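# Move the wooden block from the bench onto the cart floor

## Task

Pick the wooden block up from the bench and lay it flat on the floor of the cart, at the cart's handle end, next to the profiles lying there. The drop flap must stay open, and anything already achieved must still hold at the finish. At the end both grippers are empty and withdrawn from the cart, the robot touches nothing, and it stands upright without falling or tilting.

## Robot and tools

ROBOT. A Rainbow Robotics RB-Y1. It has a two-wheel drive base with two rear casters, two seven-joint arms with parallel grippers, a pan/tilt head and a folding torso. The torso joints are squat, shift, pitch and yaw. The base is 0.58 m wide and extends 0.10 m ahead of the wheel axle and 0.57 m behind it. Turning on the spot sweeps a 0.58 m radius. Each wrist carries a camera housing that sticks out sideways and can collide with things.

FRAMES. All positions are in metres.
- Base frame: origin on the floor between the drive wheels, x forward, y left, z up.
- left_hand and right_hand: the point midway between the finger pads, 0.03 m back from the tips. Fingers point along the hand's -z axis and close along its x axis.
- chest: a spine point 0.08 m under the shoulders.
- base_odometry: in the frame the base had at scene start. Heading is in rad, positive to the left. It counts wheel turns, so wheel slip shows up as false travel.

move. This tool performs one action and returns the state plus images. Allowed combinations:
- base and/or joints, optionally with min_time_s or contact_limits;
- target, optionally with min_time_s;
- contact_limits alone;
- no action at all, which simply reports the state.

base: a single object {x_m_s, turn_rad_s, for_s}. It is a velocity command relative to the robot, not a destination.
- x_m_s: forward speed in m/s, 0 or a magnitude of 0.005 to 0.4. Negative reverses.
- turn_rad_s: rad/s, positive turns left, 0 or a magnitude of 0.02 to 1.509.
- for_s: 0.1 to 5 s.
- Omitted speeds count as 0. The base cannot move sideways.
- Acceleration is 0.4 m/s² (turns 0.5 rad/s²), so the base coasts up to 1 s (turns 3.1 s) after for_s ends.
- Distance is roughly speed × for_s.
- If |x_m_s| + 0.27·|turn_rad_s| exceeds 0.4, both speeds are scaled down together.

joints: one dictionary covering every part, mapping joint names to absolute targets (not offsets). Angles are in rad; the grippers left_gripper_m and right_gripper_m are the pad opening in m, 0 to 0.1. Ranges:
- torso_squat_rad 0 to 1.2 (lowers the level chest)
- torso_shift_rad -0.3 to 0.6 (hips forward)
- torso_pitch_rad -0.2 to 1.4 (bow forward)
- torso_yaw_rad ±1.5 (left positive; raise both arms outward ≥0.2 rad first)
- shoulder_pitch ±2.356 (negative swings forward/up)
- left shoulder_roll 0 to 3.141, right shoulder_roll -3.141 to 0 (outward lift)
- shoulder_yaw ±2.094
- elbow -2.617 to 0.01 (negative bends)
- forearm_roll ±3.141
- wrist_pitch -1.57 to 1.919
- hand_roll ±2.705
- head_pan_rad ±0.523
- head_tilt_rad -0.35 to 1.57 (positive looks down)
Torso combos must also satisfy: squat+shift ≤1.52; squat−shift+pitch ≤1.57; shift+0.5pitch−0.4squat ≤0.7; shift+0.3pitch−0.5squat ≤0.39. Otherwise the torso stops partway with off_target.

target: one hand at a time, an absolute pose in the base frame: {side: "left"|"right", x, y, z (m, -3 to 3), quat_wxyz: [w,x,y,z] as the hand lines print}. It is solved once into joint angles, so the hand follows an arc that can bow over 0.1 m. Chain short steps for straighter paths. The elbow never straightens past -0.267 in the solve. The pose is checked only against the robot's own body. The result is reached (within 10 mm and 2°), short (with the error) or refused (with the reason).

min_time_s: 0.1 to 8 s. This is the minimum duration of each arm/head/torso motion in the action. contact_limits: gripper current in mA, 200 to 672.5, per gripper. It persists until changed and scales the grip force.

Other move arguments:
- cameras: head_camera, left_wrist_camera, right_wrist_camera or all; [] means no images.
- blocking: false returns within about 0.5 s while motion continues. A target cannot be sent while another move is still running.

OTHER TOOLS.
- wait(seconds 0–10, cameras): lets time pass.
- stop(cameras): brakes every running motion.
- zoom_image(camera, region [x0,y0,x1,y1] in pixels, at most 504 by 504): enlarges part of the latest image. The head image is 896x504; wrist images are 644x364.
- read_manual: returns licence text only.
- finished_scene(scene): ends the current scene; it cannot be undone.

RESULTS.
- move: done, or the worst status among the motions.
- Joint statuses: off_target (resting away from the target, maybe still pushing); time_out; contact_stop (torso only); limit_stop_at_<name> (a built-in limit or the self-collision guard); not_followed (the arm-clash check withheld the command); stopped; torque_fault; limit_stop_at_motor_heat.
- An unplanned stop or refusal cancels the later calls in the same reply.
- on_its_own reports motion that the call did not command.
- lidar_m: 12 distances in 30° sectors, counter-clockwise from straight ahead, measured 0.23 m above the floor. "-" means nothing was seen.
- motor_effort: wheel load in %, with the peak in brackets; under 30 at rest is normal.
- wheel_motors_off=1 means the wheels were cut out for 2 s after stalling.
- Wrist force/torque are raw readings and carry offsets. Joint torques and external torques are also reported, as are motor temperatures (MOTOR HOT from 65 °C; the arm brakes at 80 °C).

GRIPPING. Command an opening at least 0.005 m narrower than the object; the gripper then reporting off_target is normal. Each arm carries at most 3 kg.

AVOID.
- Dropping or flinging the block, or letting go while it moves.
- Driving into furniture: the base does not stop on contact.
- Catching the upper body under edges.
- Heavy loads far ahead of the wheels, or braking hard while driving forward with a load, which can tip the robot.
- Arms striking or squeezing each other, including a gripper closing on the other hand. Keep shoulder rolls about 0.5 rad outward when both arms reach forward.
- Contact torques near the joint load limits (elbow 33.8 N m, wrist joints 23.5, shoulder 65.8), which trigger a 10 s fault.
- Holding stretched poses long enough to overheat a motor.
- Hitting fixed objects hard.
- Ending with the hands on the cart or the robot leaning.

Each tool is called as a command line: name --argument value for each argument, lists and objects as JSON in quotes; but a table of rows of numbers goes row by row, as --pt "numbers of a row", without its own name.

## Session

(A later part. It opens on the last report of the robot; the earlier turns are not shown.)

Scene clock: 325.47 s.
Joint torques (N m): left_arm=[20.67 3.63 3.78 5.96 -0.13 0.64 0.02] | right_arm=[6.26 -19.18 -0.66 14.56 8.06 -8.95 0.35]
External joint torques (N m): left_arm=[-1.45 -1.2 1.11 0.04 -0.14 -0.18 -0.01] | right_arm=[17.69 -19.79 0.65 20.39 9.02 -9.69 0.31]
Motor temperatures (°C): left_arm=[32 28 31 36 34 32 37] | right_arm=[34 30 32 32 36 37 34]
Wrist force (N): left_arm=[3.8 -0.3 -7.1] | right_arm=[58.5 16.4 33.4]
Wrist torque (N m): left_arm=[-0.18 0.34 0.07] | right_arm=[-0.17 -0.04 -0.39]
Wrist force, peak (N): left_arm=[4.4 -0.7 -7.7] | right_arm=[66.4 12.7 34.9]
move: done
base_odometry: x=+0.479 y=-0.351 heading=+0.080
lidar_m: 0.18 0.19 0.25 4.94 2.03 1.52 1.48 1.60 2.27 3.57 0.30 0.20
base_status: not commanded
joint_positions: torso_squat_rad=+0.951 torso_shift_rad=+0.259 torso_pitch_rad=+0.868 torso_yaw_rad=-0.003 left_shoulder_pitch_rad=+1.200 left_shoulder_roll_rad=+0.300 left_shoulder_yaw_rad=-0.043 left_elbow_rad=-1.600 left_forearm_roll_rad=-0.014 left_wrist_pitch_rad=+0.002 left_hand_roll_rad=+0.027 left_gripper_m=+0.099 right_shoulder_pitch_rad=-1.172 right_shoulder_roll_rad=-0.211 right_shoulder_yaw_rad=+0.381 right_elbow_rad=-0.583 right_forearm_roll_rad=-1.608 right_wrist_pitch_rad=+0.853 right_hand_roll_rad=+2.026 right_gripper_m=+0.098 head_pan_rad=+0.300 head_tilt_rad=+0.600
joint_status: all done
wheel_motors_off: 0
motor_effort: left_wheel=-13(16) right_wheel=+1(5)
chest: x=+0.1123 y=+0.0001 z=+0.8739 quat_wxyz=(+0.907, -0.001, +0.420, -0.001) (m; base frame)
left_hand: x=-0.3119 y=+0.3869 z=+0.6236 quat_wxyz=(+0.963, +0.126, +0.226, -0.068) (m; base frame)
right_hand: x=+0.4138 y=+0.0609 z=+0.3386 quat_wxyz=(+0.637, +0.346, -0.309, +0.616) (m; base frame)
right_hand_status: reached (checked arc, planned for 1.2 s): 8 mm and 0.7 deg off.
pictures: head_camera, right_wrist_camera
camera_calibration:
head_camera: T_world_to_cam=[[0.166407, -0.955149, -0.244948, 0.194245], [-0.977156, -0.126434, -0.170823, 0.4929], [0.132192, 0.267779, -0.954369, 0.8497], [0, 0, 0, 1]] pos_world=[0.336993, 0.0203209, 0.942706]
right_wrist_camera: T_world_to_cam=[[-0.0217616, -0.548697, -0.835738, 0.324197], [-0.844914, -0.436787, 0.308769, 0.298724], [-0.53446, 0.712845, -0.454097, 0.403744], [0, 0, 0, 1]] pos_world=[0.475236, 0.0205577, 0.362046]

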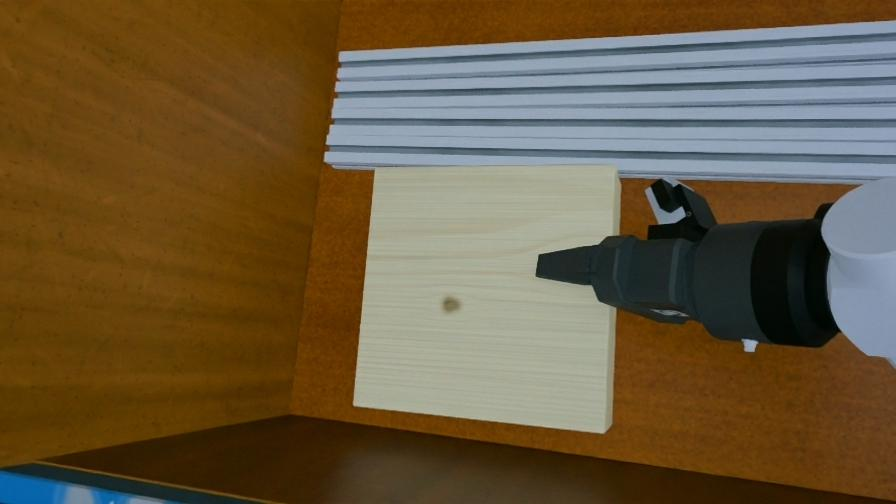

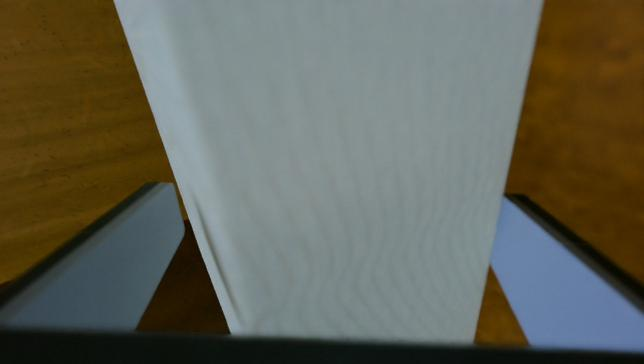

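move --target '{"side":"right","x":0.412,"y":0.035,"z":0.342,"quat_wxyz":[0.640,0.345,-0.304,0.616]}' --min_time_s 1.0 --cameras '["right_wrist_camera"]'

move --target '{"side":"right","x":0.412,"y":-0.01,"z":0.346,"quat_wxyz":[0.640,0.345,-0.304,0.616]}' --min_time_s 1.5 --cameras '["head_camera","right_wrist_camera"]'

Scene clock: 328.40 s.
Joint torques (N m): left_arm=[20.72 3.78 3.46 5.85 -0.03 0.7 -0.09] | right_arm=[-3.72 -8.1 -0.15 -6.96 -0.89 0.87 -0.19]
External joint torques (N m): left_arm=[-1.41 -1.02 0.8 -0.06 -0.05 -0.12 -0.11] | right_arm=[6.89 -7.48 1.54 -0.87 0.12 0.23 -0.24]
Motor temperatures (°C): left_arm=[32 28 31 36 34 32 37] | right_arm=[34 30 32 32 36 37 34]
Wrist force (N): left_arm=[3.4 -0.4 -7.0] | right_arm=[-4.6 2.2 -1.3]
Wrist torque (N m): left_arm=[-0.19 0.31 0.06] | right_arm=[-0.32 -0.17 -0.09]
Wrist force, peak (N): left_arm=[4.4 0.3 -7.9] | right_arm=[64.6 5.2 29.8]
move: done
base_odometry: x=+0.479 y=-0.351 heading=+0.080
lidar_m: 0.17 0.17 0.24 4.94 2.02 1.54 1.49 1.60 2.26 3.56 0.28 0.19
base_status: not commanded
joint_positions: torso_squat_rad=+0.951 torso_shift_rad=+0.259 torso_pitch_rad=+0.867 torso_yaw_rad=-0.003 left_shoulder_pitch_rad=+1.200 left_shoulder_roll_rad=+0.300 left_shoulder_yaw_rad=-0.043 left_elbow_rad=-1.600 left_forearm_roll_rad=-0.014 left_wrist_pitch_rad=+0.002 left_hand_roll_rad=+0.027 left_gripper_m=+0.099 right_shoulder_pitch_rad=-1.100 right_shoulder_roll_rad=-0.284 right_shoulder_yaw_rad=+0.395 right_elbow_rad=-0.726 right_forearm_roll_rad=-1.589 right_wrist_pitch_rad=+0.882 right_hand_roll_rad=+1.950 right_gripper_m=+0.099 head_pan_rad=+0.300 head_tilt_rad=+0.600
joint_status: all done
wheel_motors_off: 0
motor_effort: left_wheel=-11(14) right_wheel=+3(6)
chest: x=+0.1122 y=+0.0005 z=+0.8740 quat_wxyz=(+0.907, -0.001, +0.420, -0.002) (m; base frame)
left_hand: x=-0.3120 y=+0.3870 z=+0.6230 quat_wxyz=(+0.964, +0.126, +0.226, -0.069) (m; base frame)
right_hand: x=+0.4124 y=+0.0363 z=+0.3430 quat_wxyz=(+0.638, +0.347, -0.305, +0.616) (m; base frame)
right_hand_status: reached (checked arc, planned for 1.0 s): 2 mm and 0.3 deg off.
pictures: right_wrist_camera
camera_calibration:
right_wrist_camera: T_world_to_cam=[[-0.0274481, -0.552716, -0.832918, 0.315832], [-0.842464, -0.435701, 0.31689, 0.281618], [-0.538053, 0.710401, -0.453684, 0.423892], [0, 0, 0, 1]] pos_world=[0.473998, -0.00386676, 0.366133]

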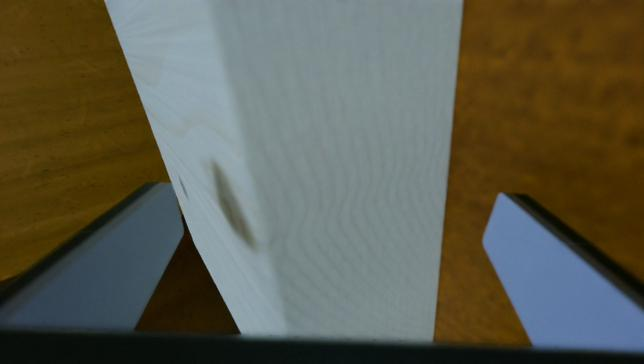

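Scene clock: 330.23 s.
Joint torques (N m): left_arm=[20.19 3.7 3.57 5.69 -0.05 0.67 -0.04] | right_arm=[-0.95 -11.45 -4.66 -7.23 -1.52 0.92 -0.23]
External joint torques (N m): left_arm=[-1.94 -1.09 0.93 -0.21 -0.06 -0.15 -0.07] | right_arm=[8.73 -8.67 -2.43 -1.23 -0.46 0.28 -0.27]
Motor temperatures (°C): left_arm=[32 28 31 36 34 32 37] | right_arm=[34 30 32 32 36 37 34]
Wrist force (N): left_arm=[3.5 -0.2 -6.6] | right_arm=[-4.6 2.2 -2.0]
Wrist torque (N m): left_arm=[-0.20 0.32 0.08] | right_arm=[-0.31 -0.14 -0.12]
Wrist force, peak (N): left_arm=[4.6 0.7 -7.7] | right_arm=[-6.0 1.8 -1.5]
move: done
base_odometry: x=+0.479 y=-0.351 heading=+0.081
lidar_m: 0.16 0.16 0.22 4.94 2.02 1.53 1.49 1.59 2.26 3.57 0.28 0.18
base_status: not commanded
joint_positions: torso_squat_rad=+0.951 torso_shift_rad=+0.258 torso_pitch_rad=+0.866 torso_yaw_rad=-0.004 left_shoulder_pitch_rad=+1.200 left_shoulder_roll_rad=+0.300 left_shoulder_yaw_rad=-0.043 left_elbow_rad=-1.600 left_forearm_roll_rad=-0.014 left_wrist_pitch_rad=+0.002 left_hand_roll_rad=+0.027 left_gripper_m=+0.099 right_shoulder_pitch_rad=-1.031 right_shoulder_roll_rad=-0.380 right_shoulder_yaw_rad=+0.373 right_elbow_rad=-0.825 right_forearm_roll_rad=-1.615 right_wrist_pitch_rad=+0.943 right_hand_roll_rad=+1.948 right_gripper_m=+0.099 head_pan_rad=+0.300 head_tilt_rad=+0.600
joint_status: all done
wheel_motors_off: 0
motor_effort: left_wheel=-5(12) right_wheel=-1(5)
chest: x=+0.1115 y=+0.0010 z=+0.8744 quat_wxyz=(+0.908, -0.002, +0.419, -0.002) (m; base frame)
left_hand: x=-0.3123 y=+0.3871 z=+0.6223 quat_wxyz=(+0.964, +0.125, +0.225, -0.069) (m; base frame)
right_hand: x=+0.4126 y=-0.0082 z=+0.3477 quat_wxyz=(+0.638, +0.346, -0.305, +0.617) (m; base frame)
right_hand_status: reached (checked arc, planned for 1.5 s): 3 mm and 0.3 deg off.
pictures: head_camera, right_wrist_camera
camera_calibration:
head_camera: T_world_to_cam=[[0.167028, -0.955739, -0.242207, 0.192929], [-0.976789, -0.126991, -0.172498, 0.4937], [0.134105, 0.265397, -0.954767, 0.850275], [0, 0, 0, 1]] pos_world=[0.33599, 0.0214245, 0.943706]
right_wrist_camera: T_world_to_cam=[[-0.0251695, -0.554031, -0.832116, 0.293932], [-0.842811, -0.435886, 0.31571, 0.261488], [-0.53762, 0.709263, -0.455972, 0.458363], [0, 0, 0, 1]] pos_world=[0.474208, -0.0482742, 0.371032]

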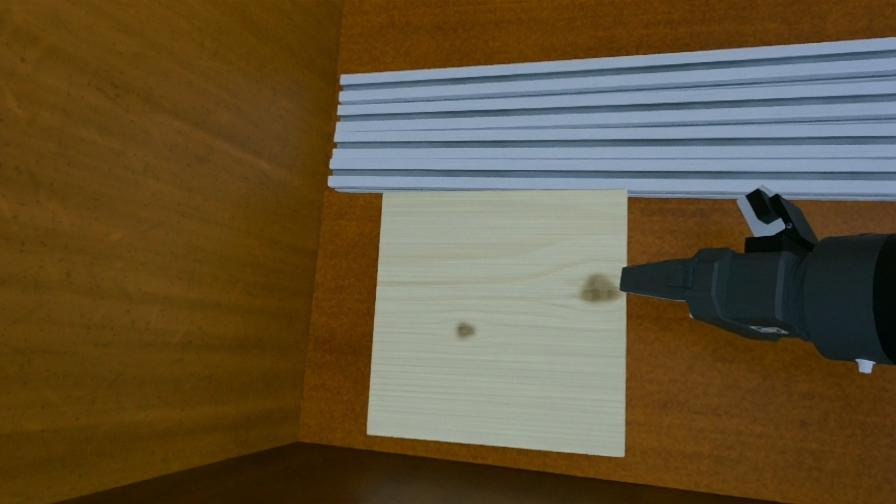

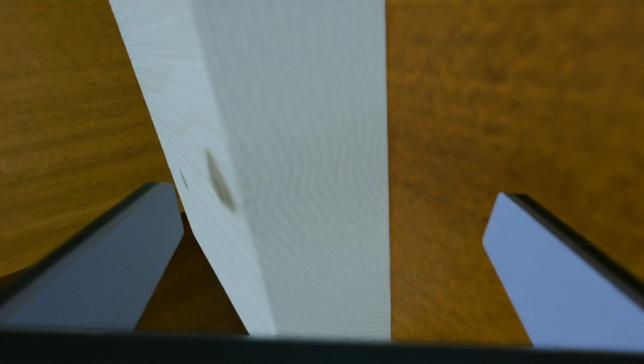

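move --target '{"side":"right","x":0.425,"y":-0.05,"z":0.36,"quat_wxyz":[0.640,0.345,-0.304,0.616]}' --min_time_s 1.2 --cameras '[]'

move --joints '{"torso_squat_rad":0.5}' --min_time_s 2.5 --cameras '["head_camera"]'

Scene clock: 333.83 s.
Joint torques (N m): left_arm=[20.57 3.81 3.59 5.82 -0.07 0.66 0.02] | right_arm=[-11.4 -8.77 -5.4 -7.11 -1.39 0.91 -0.27]
External joint torques (N m): left_arm=[-1.56 -1 0.93 -0.11 -0.08 -0.17 -0.01] | right_arm=[-2.01 -3.9 -2.56 -1.22 -0.27 0.28 -0.31]
Motor temperatures (°C): left_arm=[32 28 31 36 34 32 37] | right_arm=[34 30 32 32 36 37 34]
Wrist force (N): left_arm=[3.4 -0.2 -7.1] | right_arm=[-4.8 1.8 -0.7]
Wrist torque (N m): left_arm=[-0.19 0.29 0.02] | right_arm=[-0.34 -0.17 -0.13]
Wrist force, peak (N): left_arm=[5.0 0.4 -7.7] | right_arm=[-5.4 2.4 -1.3]
move: done
base_odometry: x=+0.479 y=-0.351 heading=+0.080
lidar_m: 0.17 0.17 0.23 4.95 2.02 1.53 1.48 1.59 2.26 3.57 0.28 0.19
base_status: not commanded
joint_positions: torso_squat_rad=+0.950 torso_shift_rad=+0.260 torso_pitch_rad=+0.869 torso_yaw_rad=-0.003 left_shoulder_pitch_rad=+1.200 left_shoulder_roll_rad=+0.300 left_shoulder_yaw_rad=-0.043 left_elbow_rad=-1.600 left_forearm_roll_rad=-0.014 left_wrist_pitch_rad=+0.002 left_hand_roll_rad=+0.027 left_gripper_m=+0.099 right_shoulder_pitch_rad=-1.005 right_shoulder_roll_rad=-0.472 right_shoulder_yaw_rad=+0.343 right_elbow_rad=-0.885 right_forearm_roll_rad=-1.648 right_wrist_pitch_rad=+1.015 right_hand_roll_rad=+1.934 right_gripper_m=+0.099 head_pan_rad=+0.300 head_tilt_rad=+0.600
joint_status: all done
wheel_motors_off: 0
motor_effort: left_wheel=-11(12) right_wheel=+13(20)
chest: x=+0.1127 y=+0.0003 z=+0.8735 quat_wxyz=(+0.907, -0.001, +0.421, -0.001) (m; base frame)
left_hand: x=-0.3118 y=+0.3870 z=+0.6235 quat_wxyz=(+0.963, +0.126, +0.227, -0.069) (m; base frame)
right_hand: x=+0.4237 y=-0.0494 z=+0.3577 quat_wxyz=(+0.640, +0.347, -0.303, +0.615) (m; base frame)
right_hand_status: reached (checked arc, planned for 1.2 s): 3 mm and 0.3 deg off.
pictures: none
No camera images: "cameras" was empty.

Scene clock: 336.63 s.
Joint torques (N m): left_arm=[20.71 3.74 3.73 5.64 0.01 0.55 0.04] | right_arm=[-10.46 -6.42 -4.5 -6.5 -1.6 0.73 -0.15]
External joint torques (N m): left_arm=[-1.41 -1.07 1.07 -0.3 0 -0.28 0.01] | right_arm=[-1.09 -1.56 -1.67 -0.62 -0.49 0.09 -0.19]
Motor temperatures (°C): left_arm=[32 28 31 36 34 32 37] | right_arm=[34 30 32 32 36 37 34]
Wrist force (N): left_arm=[4.0 0.4 -7.8] | right_arm=[-4.9 1.7 -1.2]
Wrist torque (N m): left_arm=[-0.25 0.42 0.03] | right_arm=[-0.28 -0.17 -0.13]
Wrist force, peak (N): left_arm=[4.0 0.4 -7.8] | right_arm=[-5.5 1.5 -1.7]
move: done
base_odometry: x=+0.479 y=-0.351 heading=+0.080
lidar_m: 0.17 0.17 0.22 4.94 2.03 1.53 1.49 1.59 2.26 3.57 0.29 0.20
base_status: not commanded
joint_positions: torso_squat_rad=+0.500 torso_shift_rad=+0.260 torso_pitch_rad=+0.870 torso_yaw_rad=-0.003 left_shoulder_pitch_rad=+1.200 left_shoulder_roll_rad=+0.300 left_shoulder_yaw_rad=-0.043 left_elbow_rad=-1.600 left_forearm_roll_rad=-0.014 left_wrist_pitch_rad=+0.002 left_hand_roll_rad=+0.027 left_gripper_m=+0.099 right_shoulder_pitch_rad=-1.005 right_shoulder_roll_rad=-0.473 right_shoulder_yaw_rad=+0.343 right_elbow_rad=-0.885 right_forearm_roll_rad=-1.648 right_wrist_pitch_rad=+1.015 right_hand_roll_rad=+1.934 right_gripper_m=+0.099 head_pan_rad=+0.300 head_tilt_rad=+0.600
joint_status: all done
wheel_motors_off: 0
motor_effort: left_wheel=-14(15) right_wheel=+3(13)
chest: x=+0.1665 y=+0.0001 z=+1.0736 quat_wxyz=(+0.907, -0.001, +0.421, -0.001) (m; base frame)
left_hand: x=-0.2583 y=+0.3870 z=+0.8243 quat_wxyz=(+0.963, +0.126, +0.227, -0.069) (m; base frame)
right_hand: x=+0.4772 y=-0.0495 z=+0.5574 quat_wxyz=(+0.640, +0.348, -0.303, +0.615) (m; base frame)
pictures: head_camera
camera_calibration:
head_camera: T_world_to_cam=[[0.165654, -0.955239, -0.245105, 0.234577], [-0.977605, -0.12635, -0.168296, 0.577294], [0.129794, 0.267495, -0.954777, 1.03402], [0, 0, 0, 1]] pos_world=[0.391297, 0.0204217, 1.14191]

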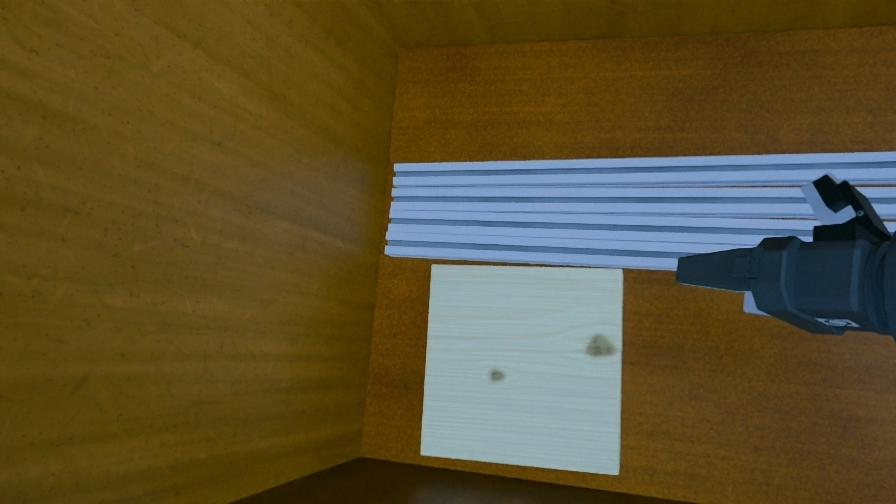

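move --target '{"side":"right","x":0.45,"y":-0.12,"z":0.8,"quat_wxyz":[0.653,0.271,-0.271,0.653]}' --min_time_s 1.5 --cameras '["head_camera"]'

move --joints '{"torso_shift_rad":0.0,"torso_pitch_rad":0.2}' --min_time_s 2.5 --cameras '["head_camera"]'

move --base '{"x_m_s":-0.2,"for_s":2.5}' --cameras '["head_camera"]'

Scene clock: 340.13 s.
Joint torques (N m): left_arm=[20.53 3.65 3.62 5.73 0.04 0.67 0.15] | right_arm=[-4.3 -10.07 -8.48 -6.55 -0.86 -0.89 0.2]
External joint torques (N m): left_arm=[-1.6 -1.17 0.96 -0.21 0.03 -0.16 0.12] | right_arm=[0.94 -0.38 -1.49 -0.54 -0.1 -0.01 0.16]
Motor temperatures (°C): left_arm=[32 28 31 36 34 32 37] | right_arm=[34 30 32 32 36 37 34]
Wrist force (N): left_arm=[4.0 -0.7 -6.9] | right_arm=[-4.2 2.5 -2.1]
Wrist torque (N m): left_arm=[-0.13 0.38 0.05] | right_arm=[-0.30 -0.13 -0.10]
Wrist force, peak (N): left_arm=[4.3 -0.3 -8.0] | right_arm=[-6.1 1.4 -1.3]
move: done
base_odometry: x=+0.479 y=-0.351 heading=+0.080
lidar_m: 0.16 0.17 0.23 4.94 2.04 1.54 1.49 1.60 2.27 3.57 0.29 0.19
base_status: not commanded
joint_positions: torso_squat_rad=+0.500 torso_shift_rad=+0.260 torso_pitch_rad=+0.870 torso_yaw_rad=-0.003 left_shoulder_pitch_rad=+1.200 left_shoulder_roll_rad=+0.300 left_shoulder_yaw_rad=-0.043 left_elbow_rad=-1.600 left_forearm_roll_rad=-0.014 left_wrist_pitch_rad=+0.002 left_hand_roll_rad=+0.027 left_gripper_m=+0.099 right_shoulder_pitch_rad=-0.572 right_shoulder_roll_rad=-1.095 right_shoulder_yaw_rad=+0.066 right_elbow_rad=-2.260 right_forearm_roll_rad=-1.479 right_wrist_pitch_rad=+1.089 right_hand_roll_rad=+0.924 right_gripper_m=+0.099 head_pan_rad=+0.300 head_tilt_rad=+0.600
joint_status: all done
wheel_motors_off: 0
motor_effort: left_wheel=-14(14) right_wheel=+2(6)
chest: x=+0.1664 y=+0.0001 z=+1.0737 quat_wxyz=(+0.907, -0.001, +0.421, -0.001) (m; base frame)
left_hand: x=-0.2583 y=+0.3869 z=+0.8244 quat_wxyz=(+0.963, +0.126, +0.227, -0.069) (m; base frame)
right_hand: x=+0.4500 y=-0.1197 z=+0.8000 quat_wxyz=(+0.652, +0.272, -0.271, +0.653) (m; base frame)
right_hand_status: reached (checked arc, planned for 1.7 s): 0 mm and 0.1 deg off.
pictures: head_camera
camera_calibration:
head_camera: T_world_to_cam=[[0.165594, -0.955228, -0.245191, 0.234603], [-0.977603, -0.126252, -0.168383, 0.577377], [0.129888, 0.267583, -0.95474, 1.03397], [0, 0, 0, 1]] pos_world=[0.391297, 0.0203218, 1.14191]

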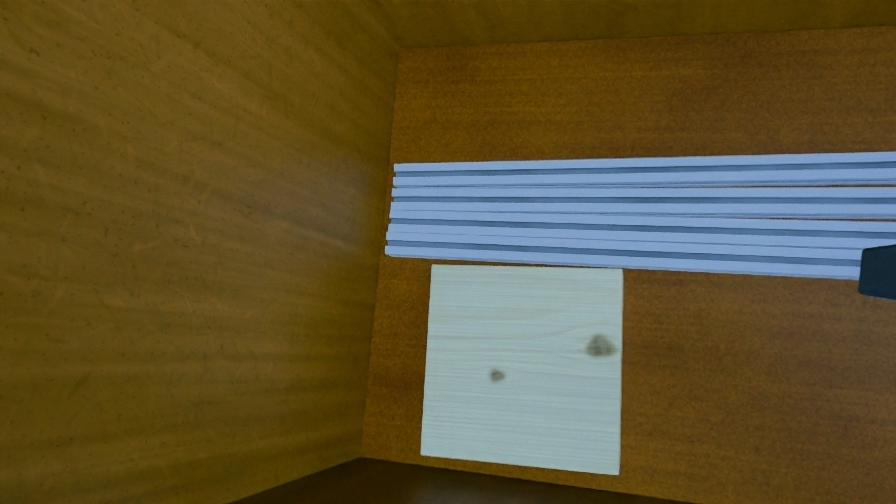

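Scene clock: 343.20 s.
Joint torques (N m): left_arm=[14.57 5 4.44 -1.18 0.01 -0.78 -0.04] | right_arm=[-11.65 -10.83 -9.39 -2.49 -0.07 -1.79 0.31]
External joint torques (N m): left_arm=[-1.33 -1.18 0.77 -0.23 -0.02 -0.31 -0.04] | right_arm=[0.58 -0.16 -0.51 -0.32 -0.14 -0.14 0.29]
Motor temperatures (°C): left_arm=[32 28 31 36 34 32 37] | right_arm=[34 30 32 32 36 37 34]
Wrist force (N): left_arm=[0.0 -0.5 -7.3] | right_arm=[-3.2 6.5 -1.4]
Wrist torque (N m): left_arm=[-0.24 0.17 0.11] | right_arm=[-0.50 -0.11 -0.12]
Wrist force, peak (N): left_arm=[4.5 -0.1 -7.4] | right_arm=[-2.9 6.7 -1.4]
move: done
base_odometry: x=+0.479 y=-0.351 heading=+0.080
lidar_m: 0.16 0.17 0.23 4.94 2.02 1.54 1.49 1.59 2.25 3.57 0.27 0.19
base_status: not commanded
joint_positions: torso_squat_rad=+0.500 torso_shift_rad=+0.000 torso_pitch_rad=+0.200 torso_yaw_rad=-0.003 left_shoulder_pitch_rad=+1.200 left_shoulder_roll_rad=+0.300 left_shoulder_yaw_rad=-0.043 left_elbow_rad=-1.600 left_forearm_roll_rad=-0.014 left_wrist_pitch_rad=+0.002 left_hand_roll_rad=+0.027 left_gripper_m=+0.099 right_shoulder_pitch_rad=-0.572 right_shoulder_roll_rad=-1.095 right_shoulder_yaw_rad=+0.066 right_elbow_rad=-2.260 right_forearm_roll_rad=-1.479 right_wrist_pitch_rad=+1.089 right_hand_roll_rad=+0.924 right_gripper_m=+0.099 head_pan_rad=+0.300 head_tilt_rad=+0.600
joint_status: all done
wheel_motors_off: 0
motor_effort: left_wheel=-15(16) right_wheel=+2(4)
chest: x=-0.1665 y=+0.0001 z=+1.1981 quat_wxyz=(+0.995, +0.000, +0.100, -0.001) (m; base frame)
left_hand: x=-0.3446 y=+0.3869 z=+0.7389 quat_wxyz=(+0.984, +0.142, -0.102, -0.023) (m; base frame)
right_hand: x=+0.2257 y=-0.1196 z=+1.1597 quat_wxyz=(+0.527, +0.042, -0.471, +0.707) (m; base frame)
pictures: head_camera
camera_calibration:
head_camera: T_world_to_cam=[[0.282187, -0.955191, -0.0893327, 0.152906], [-0.661663, -0.12635, -0.739079, 1.00917], [0.694674, 0.267666, -0.667669, 0.946108], [0, 0, 0, 1]] pos_world=[-0.032656, 0.0203213, 1.3912]

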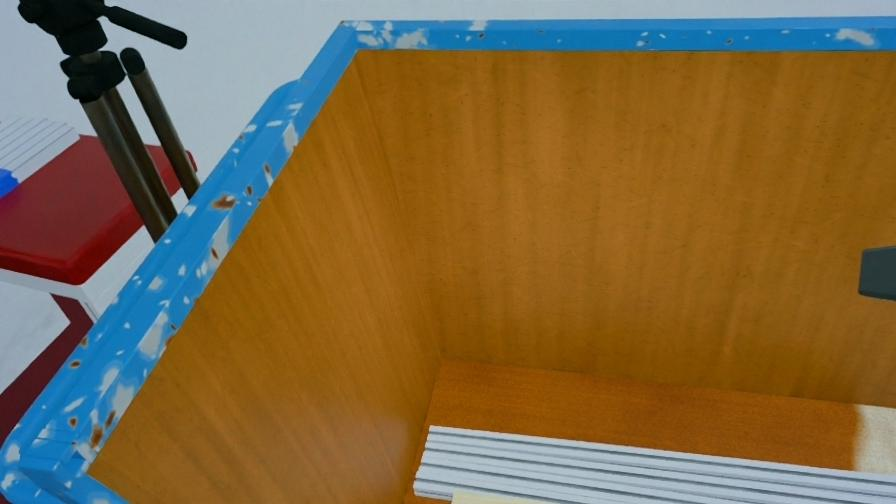

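Scene clock: 346.67 s.
Joint torques (N m): left_arm=[14.6 4.96 4.89 -1.01 0.04 -0.67 -0.02] | right_arm=[-12.33 -11.09 -9.37 -2.33 -0.12 -1.7 0.31]
External joint torques (N m): left_arm=[-1.3 -1.22 1.21 -0.06 0 -0.19 -0.02] | right_arm=[-0.11 -0.42 -0.49 -0.17 -0.2 -0.06 0.29]
Motor temperatures (°C): left_arm=[32 28 31 36 34 32 37] | right_arm=[34 30 32 32 36 37 34]
Wrist force (N): left_arm=[-0.5 -0.4 -7.5] | right_arm=[-3.2 6.2 -1.0]
Wrist torque (N m): left_arm=[-0.24 0.09 0.06] | right_arm=[-0.49 -0.10 -0.13]
Wrist force, peak (N): left_arm=[0.3 -0.7 -8.3] | right_arm=[-3.6 6.8 -1.7]
move: done
base_odometry: x=-0.019 y=-0.392 heading=+0.082
lidar_m: 0.67 0.68 1.92 3.27 1.36 1.02 0.99 1.06 1.51 4.81 1.06 0.73
base_status: done (sent for 2.5 of 2.5 s)
joint_positions: torso_squat_rad=+0.500 torso_shift_rad=+0.000 torso_pitch_rad=+0.200 torso_yaw_rad=-0.003 left_shoulder_pitch_rad=+1.200 left_shoulder_roll_rad=+0.300 left_shoulder_yaw_rad=-0.043 left_elbow_rad=-1.600 left_forearm_roll_rad=-0.014 left_wrist_pitch_rad=+0.002 left_hand_roll_rad=+0.027 left_gripper_m=+0.099 right_shoulder_pitch_rad=-0.572 right_shoulder_roll_rad=-1.095 right_shoulder_yaw_rad=+0.066 right_elbow_rad=-2.260 right_forearm_roll_rad=-1.479 right_wrist_pitch_rad=+1.089 right_hand_roll_rad=+0.924 right_gripper_m=+0.099 head_pan_rad=+0.300 head_tilt_rad=+0.600
joint_status: not commanded
wheel_motors_off: 0
motor_effort: left_wheel=+16(46) right_wheel=-16(40)
chest: x=-0.1665 y=+0.0001 z=+1.1981 quat_wxyz=(+0.995, +0.000, +0.100, -0.001) (m; base frame)
left_hand: x=-0.3446 y=+0.3869 z=+0.7389 quat_wxyz=(+0.984, +0.142, -0.102, -0.023) (m; base frame)
right_hand: x=+0.2257 y=-0.1197 z=+1.1596 quat_wxyz=(+0.527, +0.042, -0.470, +0.707) (m; base frame)
pictures: head_camera
camera_calibration:
head_camera: T_world_to_cam=[[0.282193, -0.955189, -0.0893404, 0.152916], [-0.661613, -0.126329, -0.739127, 1.00924], [0.69472, 0.267685, -0.667615, 0.946032], [0, 0, 0, 1]] pos_world=[-0.0326559, 0.0203214, 1.3912]

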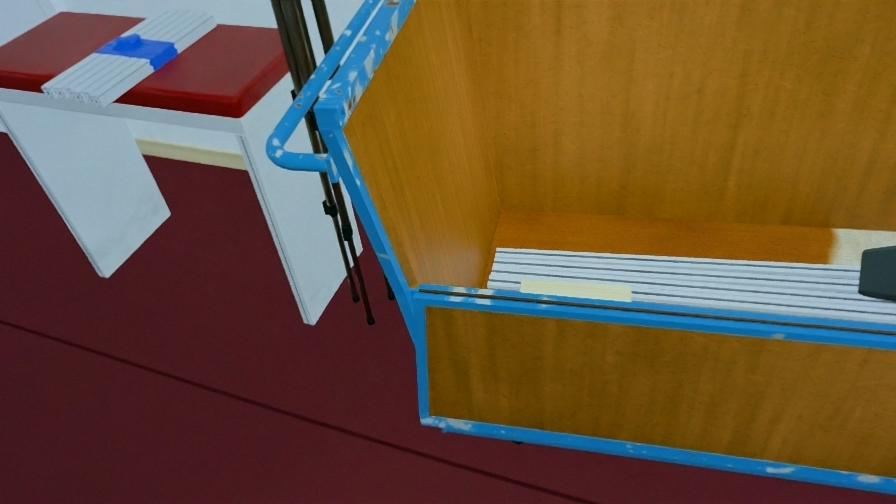

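finished_scene --scene 2

The scene is finished: the task was done.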